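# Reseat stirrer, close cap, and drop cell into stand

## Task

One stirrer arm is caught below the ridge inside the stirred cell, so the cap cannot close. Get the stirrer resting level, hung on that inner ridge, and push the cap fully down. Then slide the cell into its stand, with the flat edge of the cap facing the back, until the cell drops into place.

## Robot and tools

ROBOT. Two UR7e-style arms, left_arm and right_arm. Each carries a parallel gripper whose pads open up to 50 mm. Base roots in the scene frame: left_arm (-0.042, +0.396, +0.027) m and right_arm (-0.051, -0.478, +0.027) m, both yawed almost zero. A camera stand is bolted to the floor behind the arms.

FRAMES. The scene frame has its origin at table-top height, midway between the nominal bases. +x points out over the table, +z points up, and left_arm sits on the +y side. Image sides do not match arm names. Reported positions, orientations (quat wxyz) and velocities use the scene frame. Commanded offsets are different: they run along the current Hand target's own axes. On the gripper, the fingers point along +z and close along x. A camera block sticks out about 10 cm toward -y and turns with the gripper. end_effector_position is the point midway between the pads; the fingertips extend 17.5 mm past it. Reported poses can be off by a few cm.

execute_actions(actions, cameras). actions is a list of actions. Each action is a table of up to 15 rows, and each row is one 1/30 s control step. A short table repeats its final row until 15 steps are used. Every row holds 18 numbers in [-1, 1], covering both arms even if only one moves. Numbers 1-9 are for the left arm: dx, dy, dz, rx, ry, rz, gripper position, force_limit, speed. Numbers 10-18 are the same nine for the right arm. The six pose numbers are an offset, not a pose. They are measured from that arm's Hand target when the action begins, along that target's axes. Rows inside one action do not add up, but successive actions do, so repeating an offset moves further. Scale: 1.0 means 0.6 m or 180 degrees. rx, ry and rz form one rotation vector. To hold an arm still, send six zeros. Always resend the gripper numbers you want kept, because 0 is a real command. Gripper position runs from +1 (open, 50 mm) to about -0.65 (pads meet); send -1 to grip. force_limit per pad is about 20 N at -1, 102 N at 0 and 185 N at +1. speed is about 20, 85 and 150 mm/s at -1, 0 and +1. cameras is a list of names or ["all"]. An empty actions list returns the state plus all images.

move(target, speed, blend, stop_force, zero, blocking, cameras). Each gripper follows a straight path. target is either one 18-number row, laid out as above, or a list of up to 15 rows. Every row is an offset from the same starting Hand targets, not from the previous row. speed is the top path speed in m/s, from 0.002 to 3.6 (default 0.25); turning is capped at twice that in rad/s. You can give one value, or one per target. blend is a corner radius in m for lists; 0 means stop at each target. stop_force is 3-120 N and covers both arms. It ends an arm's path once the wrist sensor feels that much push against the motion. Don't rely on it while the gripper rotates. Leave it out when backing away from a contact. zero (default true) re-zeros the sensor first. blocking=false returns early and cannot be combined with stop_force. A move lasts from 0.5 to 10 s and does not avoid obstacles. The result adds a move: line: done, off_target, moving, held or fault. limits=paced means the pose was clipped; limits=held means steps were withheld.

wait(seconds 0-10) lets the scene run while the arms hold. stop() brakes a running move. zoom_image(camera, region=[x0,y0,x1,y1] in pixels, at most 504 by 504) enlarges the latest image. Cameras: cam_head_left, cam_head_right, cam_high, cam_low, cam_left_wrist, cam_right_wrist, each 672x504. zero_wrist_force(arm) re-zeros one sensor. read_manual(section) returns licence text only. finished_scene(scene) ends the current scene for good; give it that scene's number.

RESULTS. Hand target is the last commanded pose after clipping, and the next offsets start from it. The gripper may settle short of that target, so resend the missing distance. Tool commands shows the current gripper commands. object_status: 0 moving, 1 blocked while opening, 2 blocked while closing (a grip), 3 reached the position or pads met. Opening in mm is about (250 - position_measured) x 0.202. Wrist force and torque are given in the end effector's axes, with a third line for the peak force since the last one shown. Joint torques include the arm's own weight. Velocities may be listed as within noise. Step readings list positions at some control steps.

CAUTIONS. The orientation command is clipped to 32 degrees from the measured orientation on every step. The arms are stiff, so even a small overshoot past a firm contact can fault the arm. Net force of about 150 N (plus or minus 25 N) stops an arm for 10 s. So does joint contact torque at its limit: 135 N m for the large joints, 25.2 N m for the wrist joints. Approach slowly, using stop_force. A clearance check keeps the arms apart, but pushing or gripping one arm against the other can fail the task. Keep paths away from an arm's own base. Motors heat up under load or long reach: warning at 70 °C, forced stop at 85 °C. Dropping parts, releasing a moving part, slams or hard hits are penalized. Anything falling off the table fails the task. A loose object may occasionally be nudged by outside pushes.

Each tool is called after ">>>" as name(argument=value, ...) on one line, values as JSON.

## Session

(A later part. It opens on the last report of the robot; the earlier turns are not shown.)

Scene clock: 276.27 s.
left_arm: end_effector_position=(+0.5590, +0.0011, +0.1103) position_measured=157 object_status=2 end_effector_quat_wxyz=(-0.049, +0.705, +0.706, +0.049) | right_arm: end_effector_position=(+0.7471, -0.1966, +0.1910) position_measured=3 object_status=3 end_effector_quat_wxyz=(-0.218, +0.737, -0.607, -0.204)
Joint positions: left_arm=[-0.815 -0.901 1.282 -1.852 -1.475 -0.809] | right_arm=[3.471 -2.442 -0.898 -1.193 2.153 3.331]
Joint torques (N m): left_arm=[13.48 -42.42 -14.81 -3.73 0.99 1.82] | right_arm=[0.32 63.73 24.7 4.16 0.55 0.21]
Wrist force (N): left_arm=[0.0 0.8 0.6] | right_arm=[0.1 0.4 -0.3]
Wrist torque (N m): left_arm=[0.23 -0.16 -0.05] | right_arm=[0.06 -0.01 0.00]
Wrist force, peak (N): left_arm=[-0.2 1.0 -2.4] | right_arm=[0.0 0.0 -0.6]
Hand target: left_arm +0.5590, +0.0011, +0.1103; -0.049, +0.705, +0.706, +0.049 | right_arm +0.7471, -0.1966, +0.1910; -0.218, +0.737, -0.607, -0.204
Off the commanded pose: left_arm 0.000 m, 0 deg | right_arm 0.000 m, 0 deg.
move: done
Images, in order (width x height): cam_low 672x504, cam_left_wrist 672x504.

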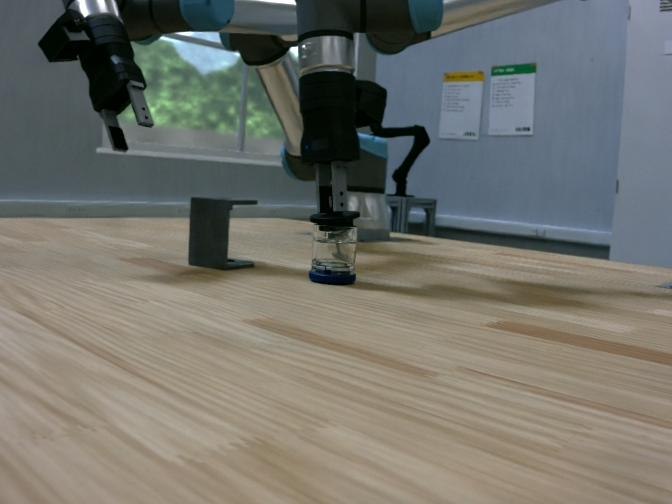

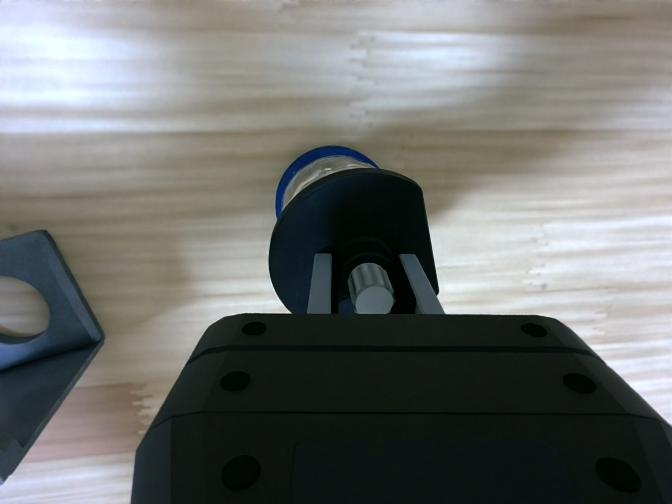

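>>> zero_wrist_force(arm="left_arm")

>>> move(target=[0.0058,0,-0.0412,0,0,0,-1,-0.8,-1,0,0,0,0,0,0,1,1,1], speed=0.03, cameras=["cam_left_wrist","cam_low"])

>>> zoom_image(camera="cam_low", region=[280, 140, 400, 300])

Wrist force sensor zeroed.

Scene clock: 282.70 s.
left_arm: end_effector_position=(+0.5590, +0.0011, +0.1352) position_measured=157 object_status=2 end_effector_quat_wxyz=(-0.049, +0.705, +0.706, +0.049) | right_arm: end_effector_position=(+0.7471, -0.1966, +0.1910) position_measured=3 object_status=3 end_effector_quat_wxyz=(-0.218, +0.737, -0.607, -0.204)
Joint positions: left_arm=[-0.815 -0.923 1.251 -1.799 -1.475 -0.809] | right_arm=[3.471 -2.442 -0.898 -1.193 2.153 3.331]
Joint torques (N m): left_arm=[13.53 -59.38 -39.27 -0.75 -0.1 1.67] | right_arm=[-0.04 63.2 25.76 4.02 0.53 -0.17]
Wrist force (N, zeroed by zero_wrist_force on left_arm): left_arm=[0.1 -0.2 -1.1] | right_arm=[0.0 0.0 -0.2]
Wrist torque (N m, zeroed by zero_wrist_force on left_arm): left_arm=[0.04 0.00 0.03] | right_arm=[0.00 0.01 0.00]
Wrist force, peak (N, zeroed by zero_wrist_force on left_arm): left_arm=[0.2 0.1 -1.6] | right_arm=[0.1 0.3 -0.6]
Hand target: left_arm +0.5590, +0.0011, +0.1353; -0.049, +0.705, +0.706, +0.049 | right_arm +0.7471, -0.1966, +0.1910; -0.218, +0.737, -0.607, -0.204
Off the commanded pose: left_arm 0.000 m, 0 deg | right_arm 0.000 m, 0 deg.
move: done
Images, in order (width x height): cam_low 672x504, cam_left_wrist 672x504.

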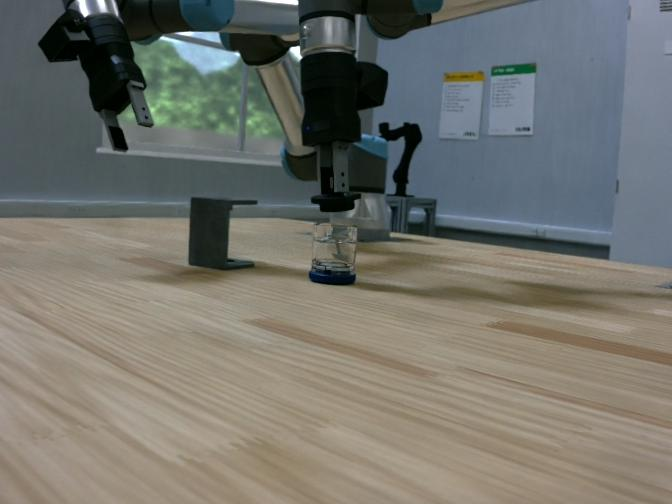

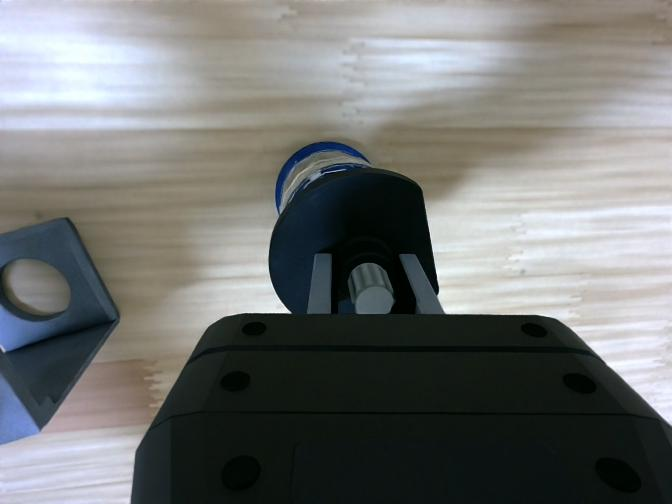

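Scaled by 3.150 from the camera's 672x504 image, which has a finer 960x720 frame.

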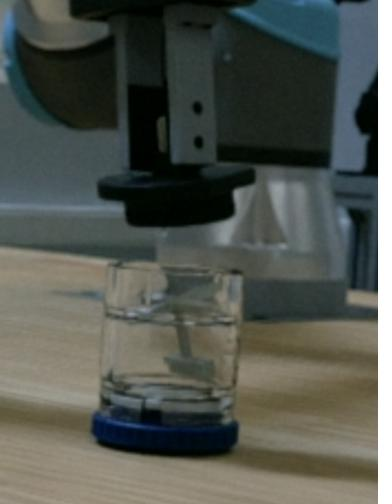

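>>> move(target=[[0.0097,0,-0.0693,0,0,0,-1,-0.8,-1,0,0,0,0,0,0,1,1,1],[0.3,-0.2333,-0.1008,0,-0.0444,0,-1,-0.8,-1,0,0,0,0,0,0,1,1,1]], speed=0.2, blend=[0.03,0], cameras=["cam_high","cam_low","cam_head_left","cam_head_right"])

>>> zoom_image(camera="cam_low", region=[290, 200, 370, 300])

>>> zoom_image(camera="cam_high", region=[290, 250, 370, 330])

Scene clock: 295.37 s.
left_arm: end_effector_position=(+0.4189, +0.1708, +0.2200) position_measured=157 object_status=2 end_effector_quat_wxyz=(+0.000, +0.707, +0.708, +0.000) | right_arm: end_effector_position=(+0.7471, -0.1966, +0.1910) position_measured=3 object_status=3 end_effector_quat_wxyz=(-0.218, +0.737, -0.607, -0.204)
Joint positions: left_arm=[-0.729 -1.508 1.858 -1.921 -1.571 -0.718] | right_arm=[3.471 -2.442 -0.898 -1.193 2.153 3.331]
Joint torques (N m): left_arm=[13.48 -34.95 -12.76 -4.72 -1.37 1.83] | right_arm=[1.92 62.93 24.93 3.86 0.36 0.17]
Wrist force (N, zeroed by zero_wrist_force on left_arm): left_arm=[-0.3 -0.9 -0.6] | right_arm=[0.0 -0.1 0.0]
Wrist torque (N m, zeroed by zero_wrist_force on left_arm): left_arm=[-0.03 0.09 -0.05] | right_arm=[-0.02 0.00 0.01]
Wrist force, peak (N, zeroed by zero_wrist_force on left_arm): left_arm=[1.3 -2.2 -0.8] | right_arm=[0.4 0.4 -0.5]
Hand target: left_arm +0.4188, +0.1709, +0.2200; +0.000, +0.707, +0.708, +0.000 | right_arm +0.7471, -0.1966, +0.1910; -0.218, +0.737, -0.607, -0.204
Off the commanded pose: left_arm 0.000 m, 0 deg | right_arm 0.000 m, 0 deg.
move: done; blend cut to 0.021 m at target 1
Images, in order (width x height): cam_head_left 672x504, cam_head_right 672x504, cam_high 672x504, cam_low 672x504.

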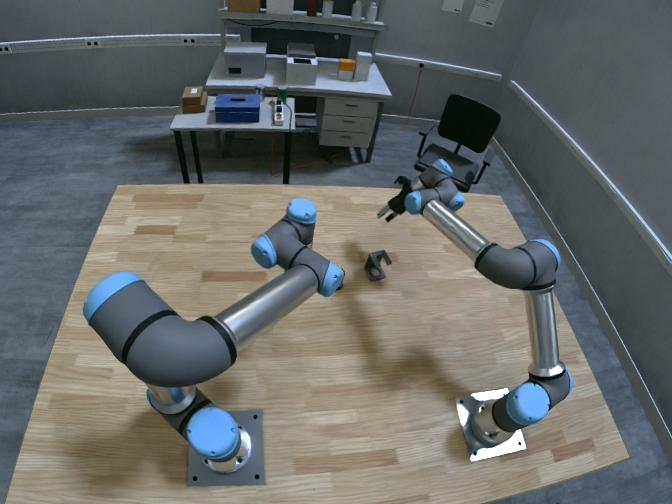

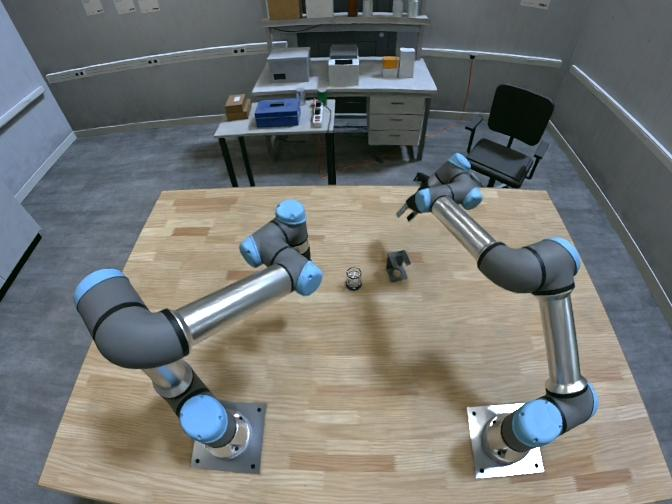

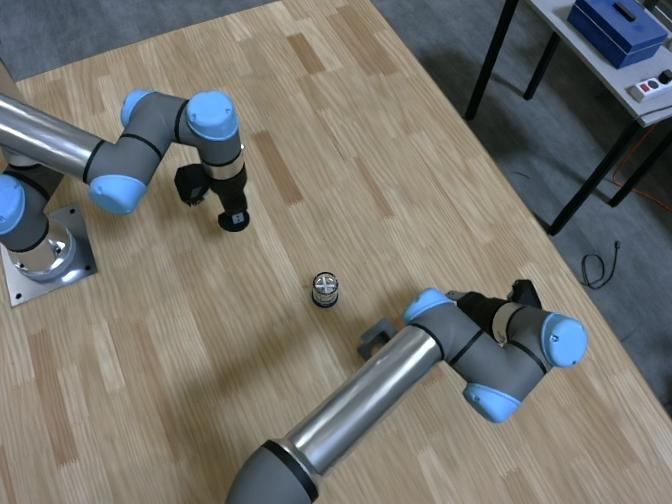

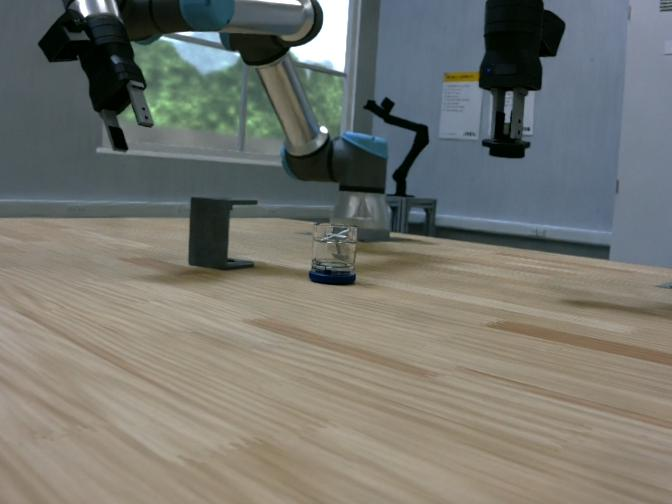

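Scaled by 5.040 from the camera's 672x504 image, which has a finer 960x720 frame.

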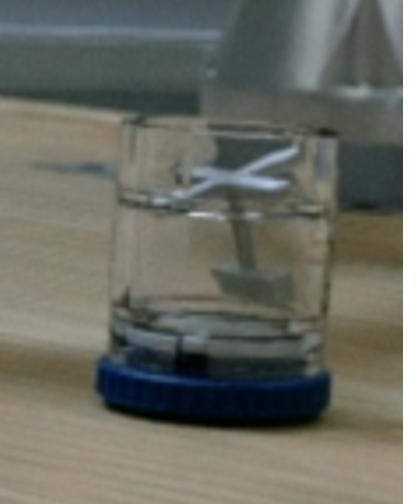

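Scaled by 6.300 from the camera's 672x504 image, which has a finer 960x720 frame.

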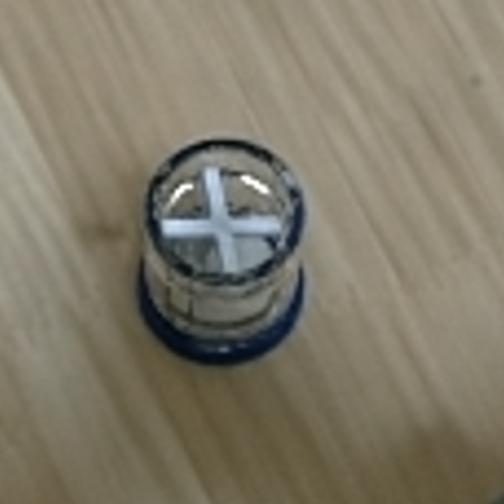

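>>> move(target=[0,0,0,0,0,0,-1,-0.8,-1,-0.2803,0.2482,0.2537,-0.0063,0.1932,0.0595,1,1,1], speed=0.2, cameras=["cam_high","cam_low","cam_right_wrist"])

>>> zoom_image(camera="cam_right_wrist", region=[230, 130, 450, 310])

Scene clock: 336.80 s.
left_arm: end_effector_position=(+0.4188, +0.1709, +0.2200) position_measured=157 object_status=2 end_effector_quat_wxyz=(+0.000, +0.707, +0.708, +0.000) | right_arm: end_effector_position=(+0.5650, +0.0002, +0.1499) position_measured=3 object_status=3 end_effector_quat_wxyz=(+0.000, +0.707, -0.707, +0.000)
Joint positions: left_arm=[-0.729 -1.508 1.858 -1.921 -1.571 -0.718] | right_arm=[3.975 -2.315 -1.066 -1.331 1.57 3.974]
Joint torques (N m): left_arm=[12.87 -36.38 -14.28 -4.73 -1.31 1.84] | right_arm=[9.08 47.38 33.46 0.23 -2.63 1.59]
Wrist force (N, zeroed by zero_wrist_force on left_arm): left_arm=[-0.2 -1.0 -0.7] | right_arm=[-0.7 0.4 0.8]
Wrist torque (N m, zeroed by zero_wrist_force on left_arm): left_arm=[-0.04 0.08 -0.05] | right_arm=[0.07 -0.04 -0.15]
Wrist force, peak (N, zeroed by zero_wrist_force on left_arm): left_arm=[0.0 -1.0 -1.0] | right_arm=[-1.9 1.4 0.9]
Hand target: left_arm +0.4188, +0.1709, +0.2200; +0.000, +0.707, +0.708, +0.000 | right_arm +0.5650, +0.0002, +0.1499; +0.000, +0.707, -0.707, +0.000
Off the commanded pose: left_arm 0.000 m, 0 deg | right_arm 0.000 m, 0 deg.
move: done
Images, in order (width x height): cam_high 672x504, cam_low 672x504, cam_right_wrist 672x504.

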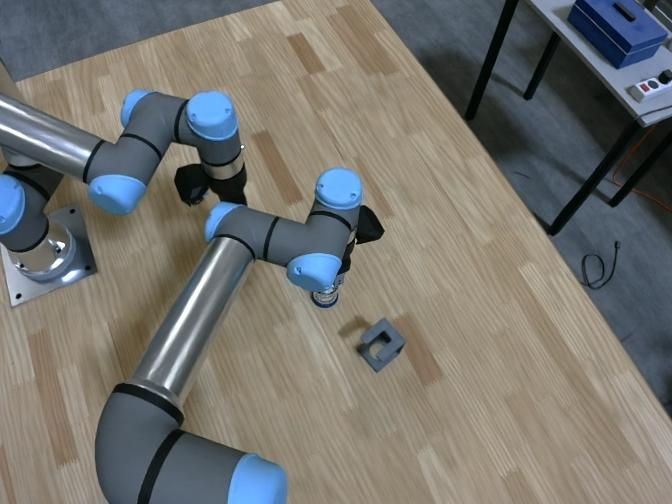

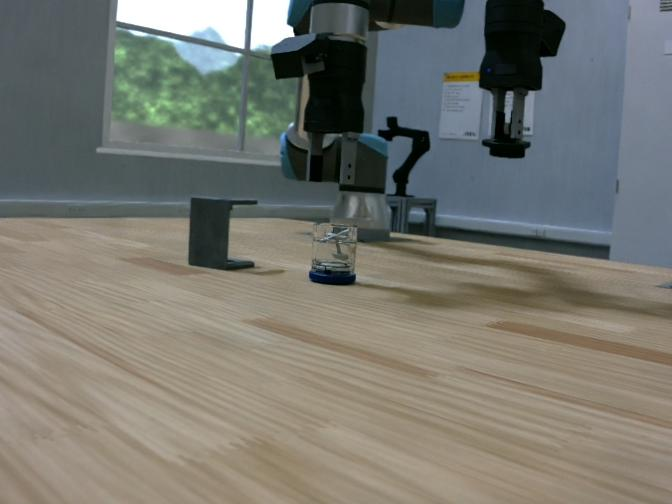

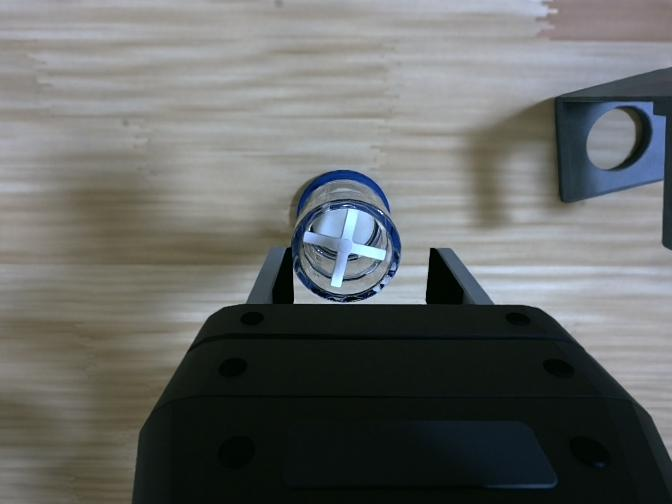

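Scaled by 2.291 from the camera's 672x504 image, which has a finer 960x720 frame.

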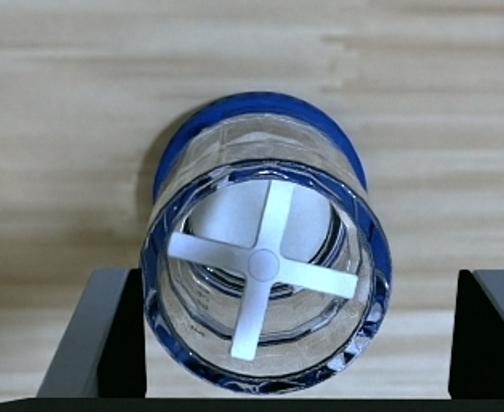

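>>> move(target=[0,0,0,0,0,0,-1,-0.8,-1,-0.005,0.0083,0.0667,0,0,0,1,1,1], speed=0.2, cameras=["cam_right_wrist"])

>>> zoom_image(camera="cam_right_wrist", region=[260, 160, 440, 310])

>>> move(target=[0,0,0,0,0,0,-1,-0.8,-1,0,0.0667,0,0,0,0,1,1,1], speed=0.2, cameras=["cam_right_wrist"])

>>> zoom_image(camera="cam_right_wrist", region=[260, 110, 440, 260])

Scene clock: 412.07 s.
left_arm: end_effector_position=(+0.4188, +0.1709, +0.2200) position_measured=157 object_status=2 end_effector_quat_wxyz=(+0.000, +0.707, +0.708, +0.000) | right_arm: end_effector_position=(+0.5600, +0.0032, +0.1100) position_measured=3 object_status=3 end_effector_quat_wxyz=(+0.000, +0.707, -0.707, +0.000)
Joint positions: left_arm=[-0.729 -1.508 1.858 -1.921 -1.571 -0.718] | right_arm=[3.982 -2.339 -1.129 -1.244 1.57 3.982]
Joint torques (N m): left_arm=[13.14 -36.34 -14.41 -4.6 -1.35 1.84] | right_arm=[8.44 47.04 13.59 5.97 0.07 1.46]
Wrist force (N, zeroed by zero_wrist_force on left_arm): left_arm=[-0.2 -1.1 -0.7] | right_arm=[-0.5 0.4 1.1]
Wrist torque (N m, zeroed by zero_wrist_force on left_arm): left_arm=[-0.06 0.08 -0.06] | right_arm=[0.08 -0.05 -0.14]
Wrist force, peak (N, zeroed by zero_wrist_force on left_arm): left_arm=[0.0 -1.4 -0.7] | right_arm=[-0.8 0.2 1.8]
Hand target: left_arm +0.4188, +0.1709, +0.2200; +0.000, +0.707, +0.708, +0.000 | right_arm +0.5600, +0.0032, +0.1098; +0.000, +0.707, -0.707, +0.000
Off the commanded pose: left_arm 0.000 m, 0 deg | right_arm 0.000 m, 0 deg.
move: done
Images, in order (width x height): cam_right_wrist 672x504.

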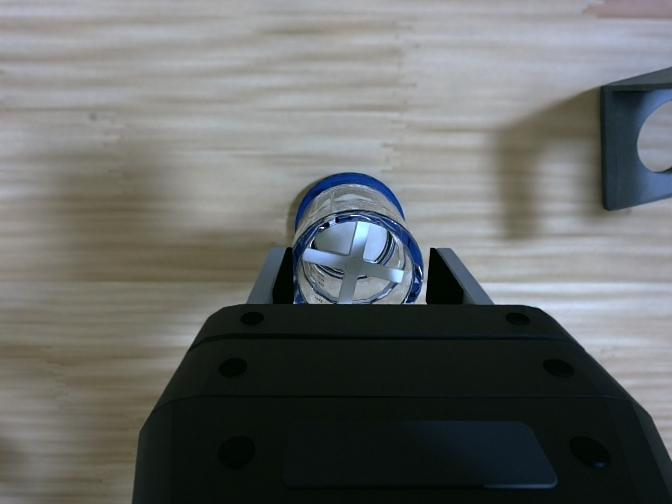

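Scaled by 2.800 from the camera's 672x504 image, which has a finer 960x720 frame.

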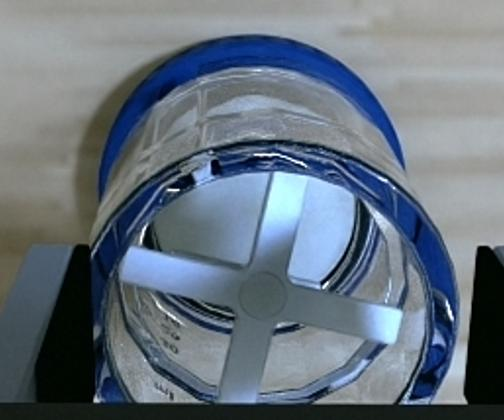

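Scene clock: 413.10 s.
left_arm: end_effector_position=(+0.4188, +0.1709, +0.2200) position_measured=157 object_status=2 end_effector_quat_wxyz=(+0.000, +0.707, +0.708, +0.000) | right_arm: end_effector_position=(+0.5201, +0.0033, +0.1098) position_measured=3 object_status=3 end_effector_quat_wxyz=(+0.000, +0.707, -0.707, +0.000)
Joint positions: left_arm=[-0.729 -1.508 1.858 -1.921 -1.571 -0.718] | right_arm=[4.023 -2.265 -1.261 -1.186 1.57 4.022]
Joint torques (N m): left_arm=[13.11 -36.13 -14.47 -4.69 -1.4 1.86] | right_arm=[7.88 64.37 12.71 6.11 -2.35 1.39]
Wrist force (N, zeroed by zero_wrist_force on left_arm): left_arm=[-0.2 -0.9 -0.4] | right_arm=[-0.5 0.0 1.1]
Wrist torque (N m, zeroed by zero_wrist_force on left_arm): left_arm=[-0.03 0.07 -0.05] | right_arm=[0.01 -0.06 -0.12]
Wrist force, peak (N, zeroed by zero_wrist_force on left_arm): left_arm=[-0.1 -1.2 -0.7] | right_arm=[-0.6 1.1 0.9]
Hand target: left_arm +0.4188, +0.1709, +0.2200; +0.000, +0.707, +0.708, +0.000 | right_arm +0.5200, +0.0032, +0.1098; +0.000, +0.707, -0.707, +0.000
Off the commanded pose: left_arm 0.000 m, 0 deg | right_arm 0.000 m, 0 deg.
move: done
Images, in order (width x height): cam_right_wrist 672x504.

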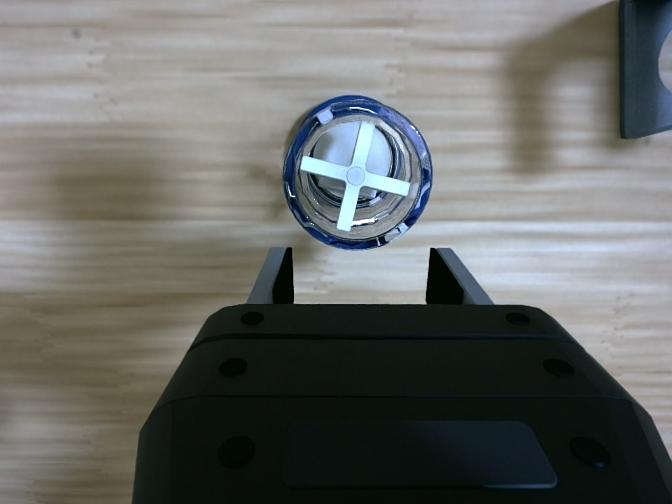

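Scaled by 2.800 from the camera's 672x504 image, which has a finer 960x720 frame.

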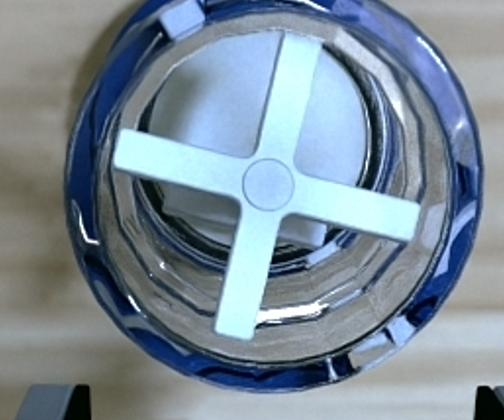

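>>> move(target=[[0,0,0,0,0,0,-1,-0.8,-1,0.0155,-0.1533,-0.0833,-0.2778,0,0,1,1,1],[0,0,0,0,0,0,-1,-0.8,-1,0.0155,-0.1533,0.0167,-0.2778,0,0,1,1,1]], speed=0.2, cameras=["cam_right_wrist","cam_high"])

>>> zoom_image(camera="cam_right_wrist", region=[260, 160, 440, 310])

Scene clock: 470.00 s.
left_arm: end_effector_position=(+0.4188, +0.1709, +0.2200) position_measured=157 object_status=2 end_effector_quat_wxyz=(+0.000, +0.707, +0.708, +0.000) | right_arm: end_effector_position=(+0.6107, -0.0067, +0.0998) position_measured=3 object_status=3 end_effector_quat_wxyz=(-0.136, -0.635, +0.705, +0.286) end_effector_velocity=(+0.000, +0.000, -0.001) end_effector_angular_velocity=(-0.002, -0.004, +0.004)
Joint positions: left_arm=[-0.729 -1.508 1.858 -1.921 -1.571 -0.718] | right_arm=[3.763 -2.935 -0.035 -2.121 2.106 3.762]
Joint velocities: left_arm=[within noise] | right_arm=[0.001 -0.001 -0.001 0.003 -0.005 -0.001]
Joint torques (N m): left_arm=[12.41 -36.14 -14.68 -4.67 -1.31 1.67] | right_arm=[9.53 60.85 26.89 4.69 -1.21 -1.1]
Wrist force (N, zeroed by zero_wrist_force on left_arm): left_arm=[-0.1 -1.1 -0.5] | right_arm=[-1.1 -1.6 2.0]
Wrist torque (N m, zeroed by zero_wrist_force on left_arm): left_arm=[-0.06 0.06 -0.05] | right_arm=[-0.08 0.13 -0.01]
Wrist force, peak (N, zeroed by zero_wrist_force on left_arm): left_arm=[-0.2 -1.2 -0.8] | right_arm=[-1.3 -1.9 2.2]
Hand target: left_arm +0.4188, +0.1709, +0.2200; +0.000, +0.707, +0.708, +0.000 | right_arm +0.6120, -0.0061, +0.0998; -0.299, -0.641, +0.641, +0.299
Off the commanded pose: left_arm 0.000 m, 0 deg | right_arm 0.001 m, 20 deg.
elbow stopped short (right arm): the move would have taken joint 3 (elbow) straighter than the controller allows.
move: off_target (right_arm)
Images, in order (width x height): cam_high 672x504, cam_right_wrist 672x504.

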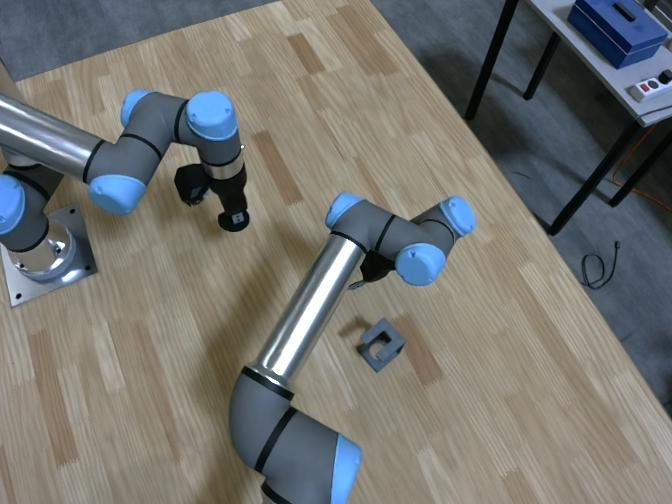

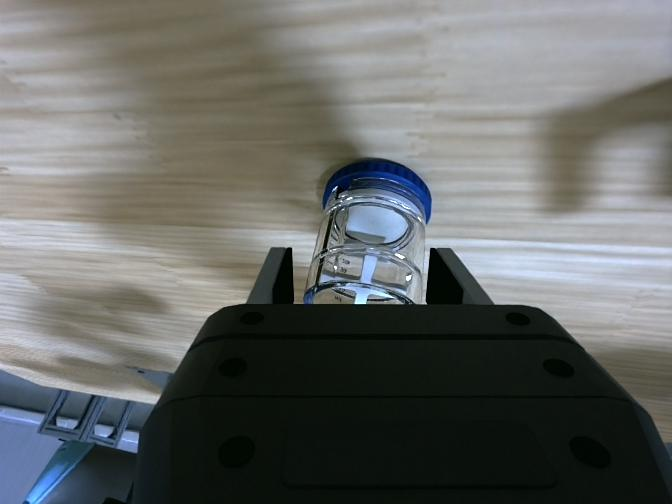

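Scaled by 2.800 from the camera's 672x504 image, which has a finer 960x720 frame.

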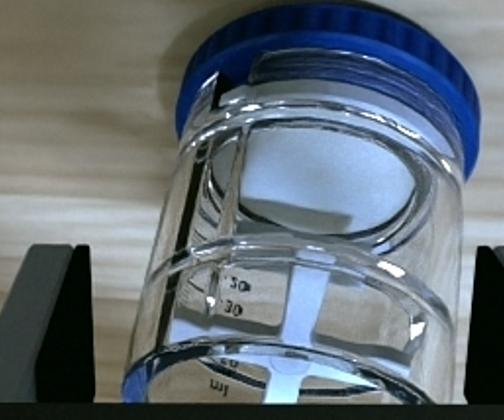

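>>> move(target=[0.1833,0,0,0,0,0,-1,-0.8,-1,-0.015,0.2263,0.0103,0.2778,0,0,1,1,1], speed=0.2)

Scene clock: 499.83 s.
left_arm: end_effector_position=(+0.4187, +0.2808, +0.2199) position_measured=157 object_status=2 end_effector_quat_wxyz=(+0.000, +0.707, +0.708, +0.000) | right_arm: end_effector_position=(+0.5200, +0.0030, +0.1998) position_measured=3 object_status=3 end_effector_quat_wxyz=(+0.000, +0.707, -0.707, +0.000)
Joint positions: left_arm=[-0.541 -1.6 1.952 -1.923 -1.572 -0.53] | right_arm=[4.022 -2.2 -1.132 -1.381 1.57 4.022]
Joint torques (N m): left_arm=[13.85 -32.31 -13.76 -1.3 -1.49 1.91] | right_arm=[9.4 65.56 16.69 6 -2.44 1.41]
Wrist force (N, zeroed by zero_wrist_force on left_arm): left_arm=[0.1 -0.7 -0.8] | right_arm=[-0.7 0.2 0.9]
Wrist torque (N m, zeroed by zero_wrist_force on left_arm): left_arm=[0.00 0.01 0.00] | right_arm=[0.03 -0.04 -0.12]
Wrist force, peak (N, zeroed by zero_wrist_force on left_arm): left_arm=[-0.7 -1.2 -0.4] | right_arm=[-0.8 -2.4 2.3]
Hand target: left_arm +0.4187, +0.2808, +0.2199; +0.000, +0.707, +0.708, +0.000 | right_arm +0.5199, +0.0030, +0.1998; +0.000, +0.707, -0.707, +0.000
Off the commanded pose: left_arm 0.000 m, 0 deg | right_arm 0.000 m, 0 deg.
move: done

>>> move(target=[[0,0,0,0,0,0,-1,-0.8,-1,0,0.05,0,0,0,-0.5,1,1,1],[0,0,0,0,0,0,-1,-0.8,-1,-0.015,0.0433,0.05,0,0.4226,-0.9063,1,1,1],[0,0,0,0,0,0,-1,-0.8,-1,-0.015,0.0433,0.1667,0,0.4226,-0.9063,1,1,1]], speed=0.4, blend=[0.02,0.01,0], cameras=["cam_right_wrist","cam_high"])

>>> zoom_image(camera="cam_right_wrist", region=[260, 160, 440, 310])

Scene clock: 521.67 s.
left_arm: end_effector_position=(+0.4187, +0.2808, +0.2199) position_measured=157 object_status=2 end_effector_quat_wxyz=(+0.000, +0.707, +0.708, +0.000) | right_arm: end_effector_position=(+0.4940, +0.0119, +0.0999) position_measured=3 object_status=3 end_effector_quat_wxyz=(+0.299, +0.641, +0.641, +0.299)
Joint positions: left_arm=[-0.541 -1.6 1.952 -1.923 -1.572 -0.53] | right_arm=[4.322 -2.203 -1.839 -0.244 0.783 1]
Joint torques (N m): left_arm=[13.17 -32.06 -14.4 -1.54 -1.28 1.86] | right_arm=[-6.87 35.17 7.39 6.24 0.85 -1.49]
Wrist force (N, zeroed by zero_wrist_force on left_arm): left_arm=[0.3 -0.7 -0.6] | right_arm=[-1.8 -1.5 1.9]
Wrist torque (N m, zeroed by zero_wrist_force on left_arm): left_arm=[0.00 -0.03 0.00] | right_arm=[0.00 0.24 -0.04]
Wrist force, peak (N, zeroed by zero_wrist_force on left_arm): left_arm=[0.3 -1.1 -0.9] | right_arm=[-2.1 -3.7 2.9]
Hand target: left_arm +0.4187, +0.2808, +0.2199; +0.000, +0.707, +0.708, +0.000 | right_arm +0.4940, +0.0120, +0.0998; +0.299, +0.641, +0.641, +0.299
Off the commanded pose: left_arm 0.000 m, 0 deg | right_arm 0.000 m, 0 deg.
move: done
Images, in order (width x height): cam_high 672x504, cam_right_wrist 672x504.

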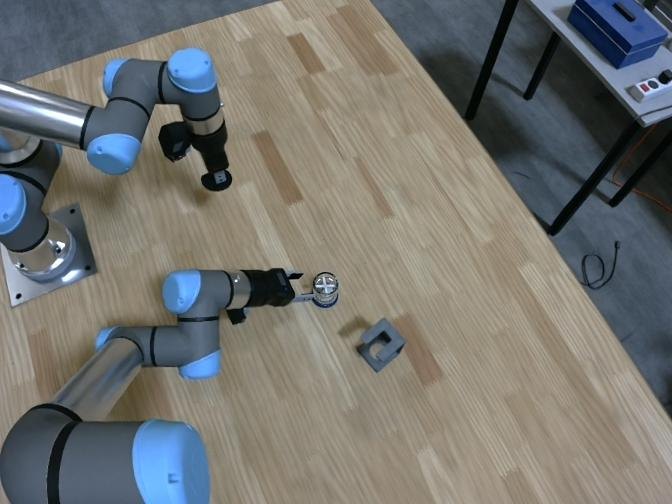

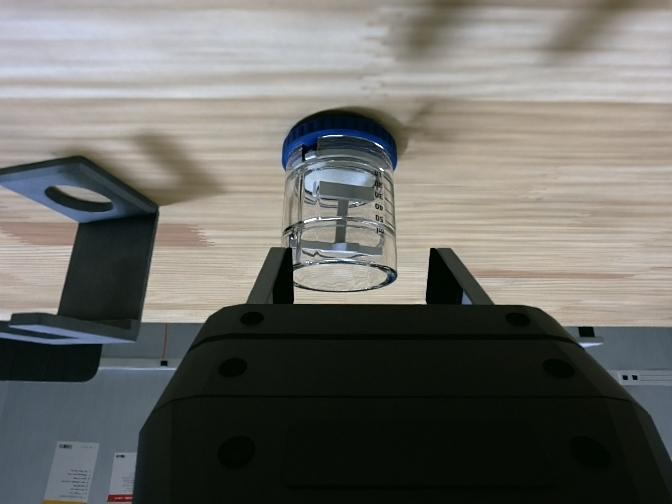

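Scaled by 2.800 from the camera's 672x504 image, which has a finer 960x720 frame.

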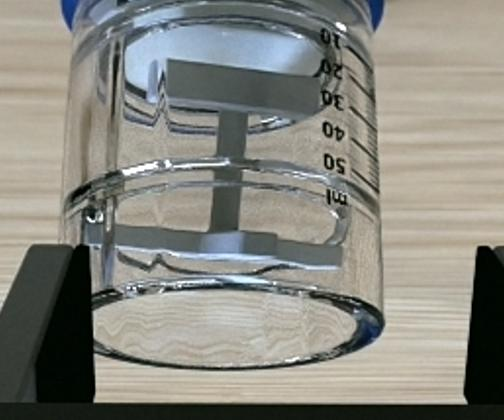

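>>> move(target=[[0,0,0,0,0,0,-1,-0.8,-1,-0.011,0.0922,0.032,0.2765,-0.0315,0.0676,-0.287,1,1],[0,0,0,0,0,0,-1,-0.8,-1,-0.011,0.0482,0.0688,0.2765,-0.0315,0.0676,-0.287,1,1]], speed=0.15, cameras=["cam_right_wrist","cam_low"])

>>> zoom_image(camera="cam_right_wrist", region=[260, 160, 440, 310])

>>> zoom_image(camera="cam_low", region=[290, 180, 380, 300])

Scene clock: 616.77 s.
left_arm: end_effector_position=(+0.4187, +0.2808, +0.2199) position_measured=157 object_status=2 end_effector_quat_wxyz=(+0.000, +0.707, +0.708, +0.000) | right_arm: end_effector_position=(+0.5442, +0.0053, +0.0956) position_measured=195 object_status=3 end_effector_quat_wxyz=(+0.000, +0.783, +0.622, +0.000)
Joint positions: left_arm=[-0.541 -1.6 1.952 -1.923 -1.572 -0.53] | right_arm=[4 -2.325 -1.194 -1.193 1.57 1.084]
Joint torques (N m): left_arm=[12.49 -31.98 -14.5 -1.8 -1.28 1.83] | right_arm=[-6.94 47.22 14.5 5.73 2.06 -1.26]
Wrist force (N, zeroed by zero_wrist_force on left_arm): left_arm=[0.1 -0.7 -0.6] | right_arm=[-0.4 0.4 1.1]
Wrist torque (N m, zeroed by zero_wrist_force on left_arm): left_arm=[0.00 0.00 0.00] | right_arm=[0.06 -0.08 0.00]
Wrist force, peak (N, zeroed by zero_wrist_force on left_arm): left_arm=[0.2 -1.1 -0.8] | right_arm=[-2.0 -2.3 2.0]
Hand target: left_arm +0.4187, +0.2808, +0.2199; +0.000, +0.707, +0.708, +0.000 | right_arm +0.5442, +0.0053, +0.0954; +0.000, +0.783, +0.622, +0.000
Off the commanded pose: left_arm 0.000 m, 0 deg | right_arm 0.000 m, 0 deg.
move: done
Images, in order (width x height): cam_low 672x504, cam_right_wrist 672x504.

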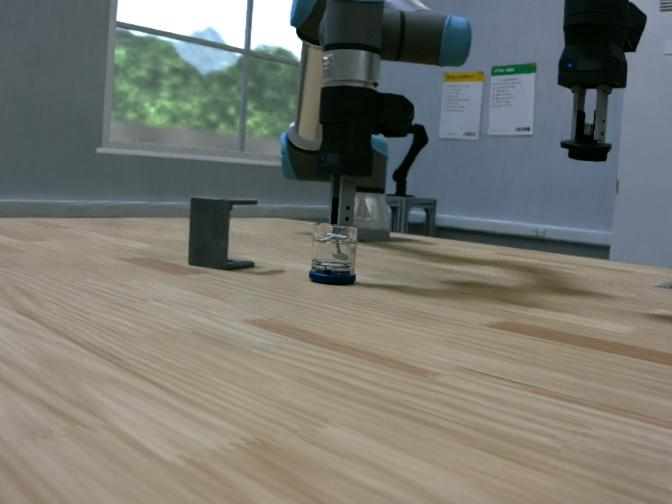

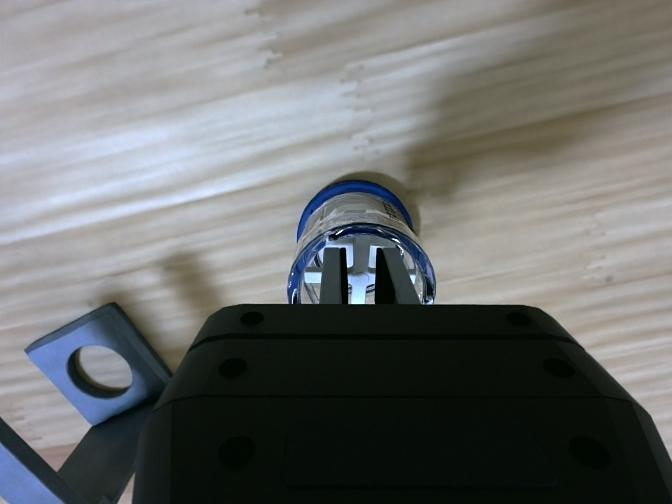

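Scaled by 2.800 from the camera's 672x504 image, which has a finer 960x720 frame.

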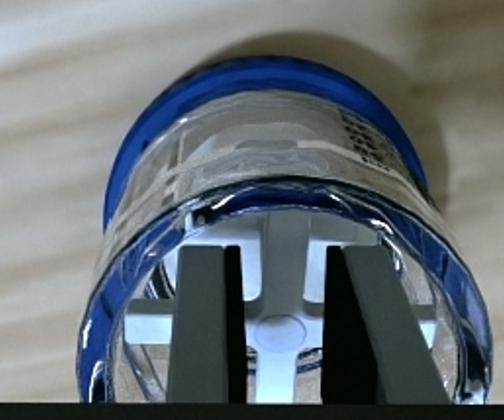

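Scaled by 4.200 from the camera's 672x504 image, which has a finer 960x720 frame.

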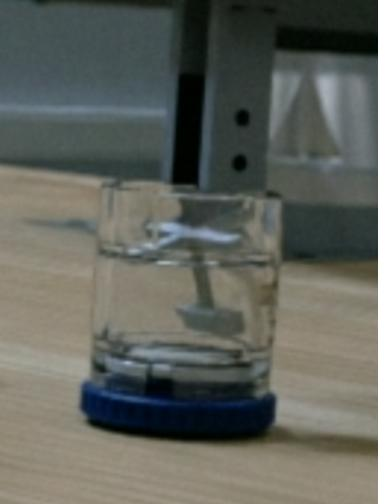

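>>> move(target=[0,0,0,0,0,0,-1,-0.8,-1,0.0015,0,0.0192,0,0,0,-0.287,1,1], speed=0.02, stop_force=4, cameras=["cam_right_wrist","cam_low"])

>>> zoom_image(camera="cam_right_wrist", region=[260, 160, 440, 310])

>>> zoom_image(camera="cam_low", region=[290, 180, 380, 300])

Scene clock: 637.37 s.
left_arm: end_effector_position=(+0.4187, +0.2808, +0.2199) position_measured=157 object_status=2 end_effector_quat_wxyz=(+0.000, +0.707, +0.708, +0.000) | right_arm: end_effector_position=(+0.5444, +0.0062, +0.0839) position_measured=195 object_status=3 end_effector_quat_wxyz=(+0.000, +0.783, +0.622, +0.000)
Joint positions: left_arm=[-0.541 -1.6 1.952 -1.923 -1.572 -0.53] | right_arm=[4 -2.338 -1.203 -1.171 1.57 1.085]
Joint torques (N m): left_arm=[12.36 -31.59 -14.49 -1.93 -1.22 1.87] | right_arm=[6.76 45.86 13.99 5.86 -0.93 1.6]
Wrist force (N, zeroed by zero_wrist_force on left_arm): left_arm=[0.2 -0.7 -0.6] | right_arm=[-1.0 0.2 1.1]
Wrist torque (N m, zeroed by zero_wrist_force on left_arm): left_arm=[0.00 0.00 0.00] | right_arm=[0.03 0.02 -0.02]
Wrist force, peak (N, zeroed by zero_wrist_force on left_arm): left_arm=[0.2 -1.2 -0.8] | right_arm=[-1.0 0.1 1.2]
Hand target: left_arm +0.4187, +0.2808, +0.2199; +0.000, +0.707, +0.708, +0.000 | right_arm +0.5444, +0.0062, +0.0839; +0.000, +0.783, +0.622, +0.000
Off the commanded pose: left_arm 0.000 m, 0 deg | right_arm 0.000 m, 0 deg.
move: done
Images, in order (width x height): cam_low 672x504, cam_right_wrist 672x504.

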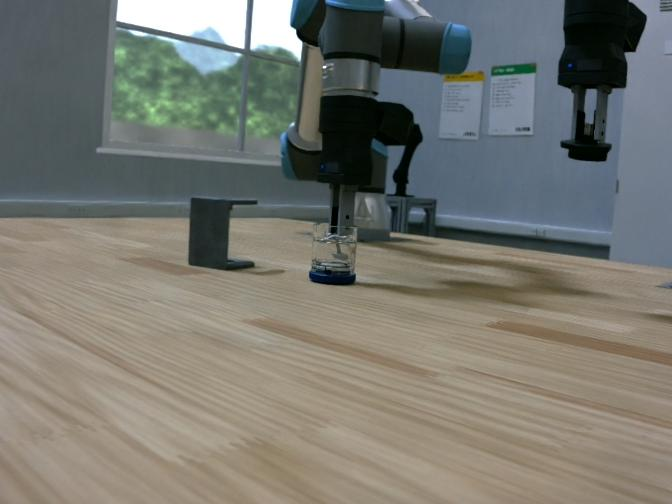

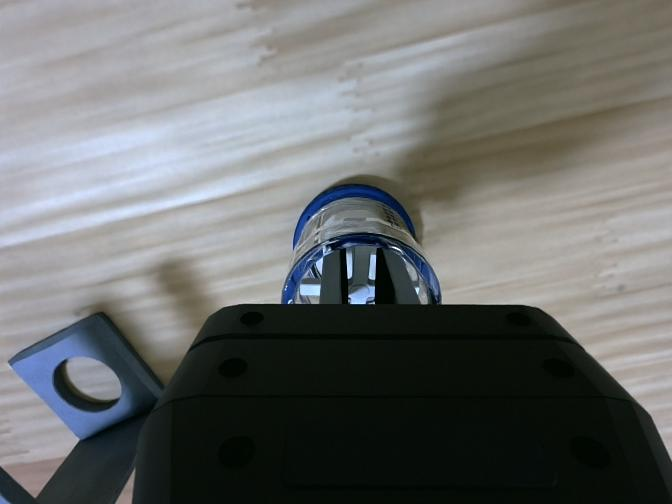

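Scaled by 2.800 from the camera's 672x504 image, which has a finer 960x720 frame.

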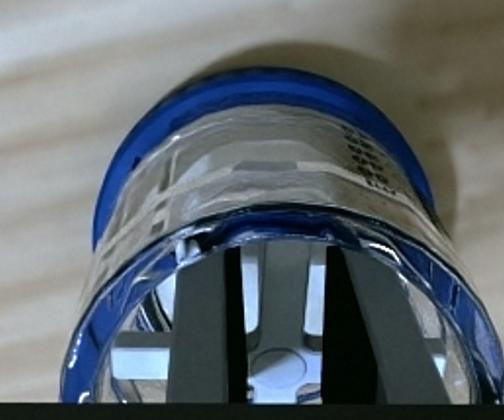

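Scaled by 4.200 from the camera's 672x504 image, which has a finer 960x720 frame.

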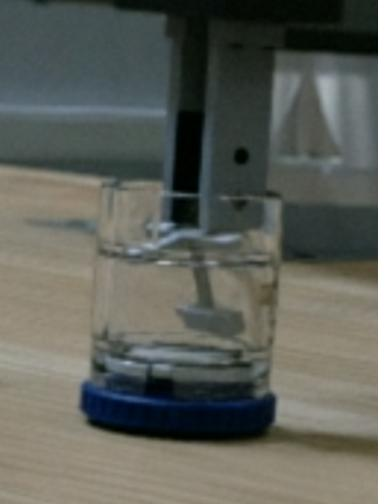

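>>> move(target=[0,0,0,0,0,0,-1,-0.8,-1,0,0.0012,0.0113,0,0,0,-0.287,1,1], speed=0.006, stop_force=3, cameras=["cam_right_wrist","cam_low"])

>>> zoom_image(camera="cam_right_wrist", region=[260, 160, 440, 310])

>>> zoom_image(camera="cam_low", region=[290, 180, 380, 300])

Scene clock: 650.93 s.
left_arm: end_effector_position=(+0.4187, +0.2808, +0.2199) position_measured=157 object_status=2 end_effector_quat_wxyz=(+0.000, +0.707, +0.708, +0.000) | right_arm: end_effector_position=(+0.5445, +0.0062, +0.0832) position_measured=195 object_status=3 end_effector_quat_wxyz=(+0.000, +0.783, +0.622, +0.000)
Joint positions: left_arm=[-0.541 -1.6 1.952 -1.923 -1.572 -0.53] | right_arm=[4 -2.339 -1.203 -1.17 1.57 1.085]
Joint torques (N m): left_arm=[12.29 -31.51 -14.49 -2.2 -1.07 1.77] | right_arm=[3.52 64.47 30.23 0.21 -0.79 1.47]
Wrist force (N, zeroed by zero_wrist_force on left_arm): left_arm=[0.0 -0.9 -0.4] | right_arm=[-0.9 -0.9 -4.5]
Wrist torque (N m, zeroed by zero_wrist_force on left_arm): left_arm=[-0.01 0.01 0.00] | right_arm=[-0.01 -0.01 -0.03]
Wrist force, peak (N, zeroed by zero_wrist_force on left_arm): left_arm=[0.2 -0.9 -0.9] | right_arm=[-1.3 -1.5 -9.7]
Hand target: left_arm +0.4187, +0.2808, +0.2199; +0.000, +0.707, +0.708, +0.000 | right_arm +0.5445, +0.0062, +0.0832; +0.000, +0.783, +0.622, +0.000 (not the last commanded pose)
Off the commanded pose: left_arm 0.000 m, 0 deg | right_arm 0.006 m, 0 deg.
move: contact (right_arm)
Images, in order (width x height): cam_low 672x504, cam_right_wrist 672x504.

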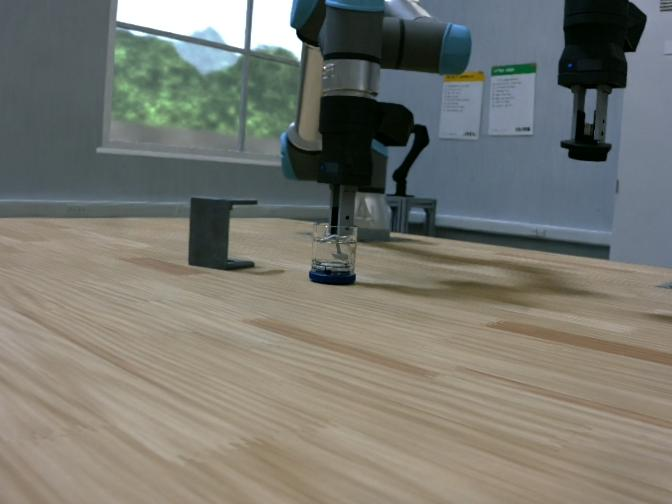

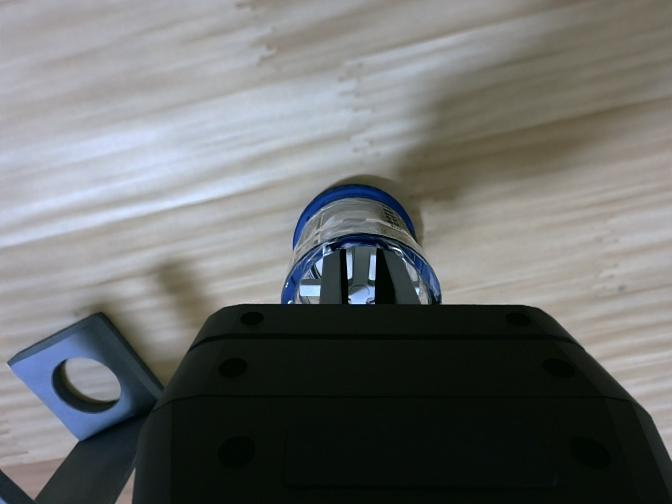

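Scaled by 2.800 from the camera's 672x504 image, which has a finer 960x720 frame.

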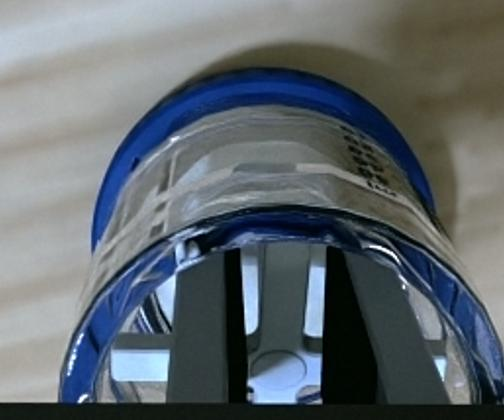

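Scaled by 4.200 from the camera's 672x504 image, which has a finer 960x720 frame.

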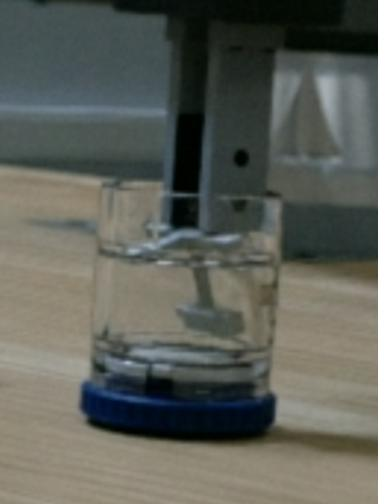

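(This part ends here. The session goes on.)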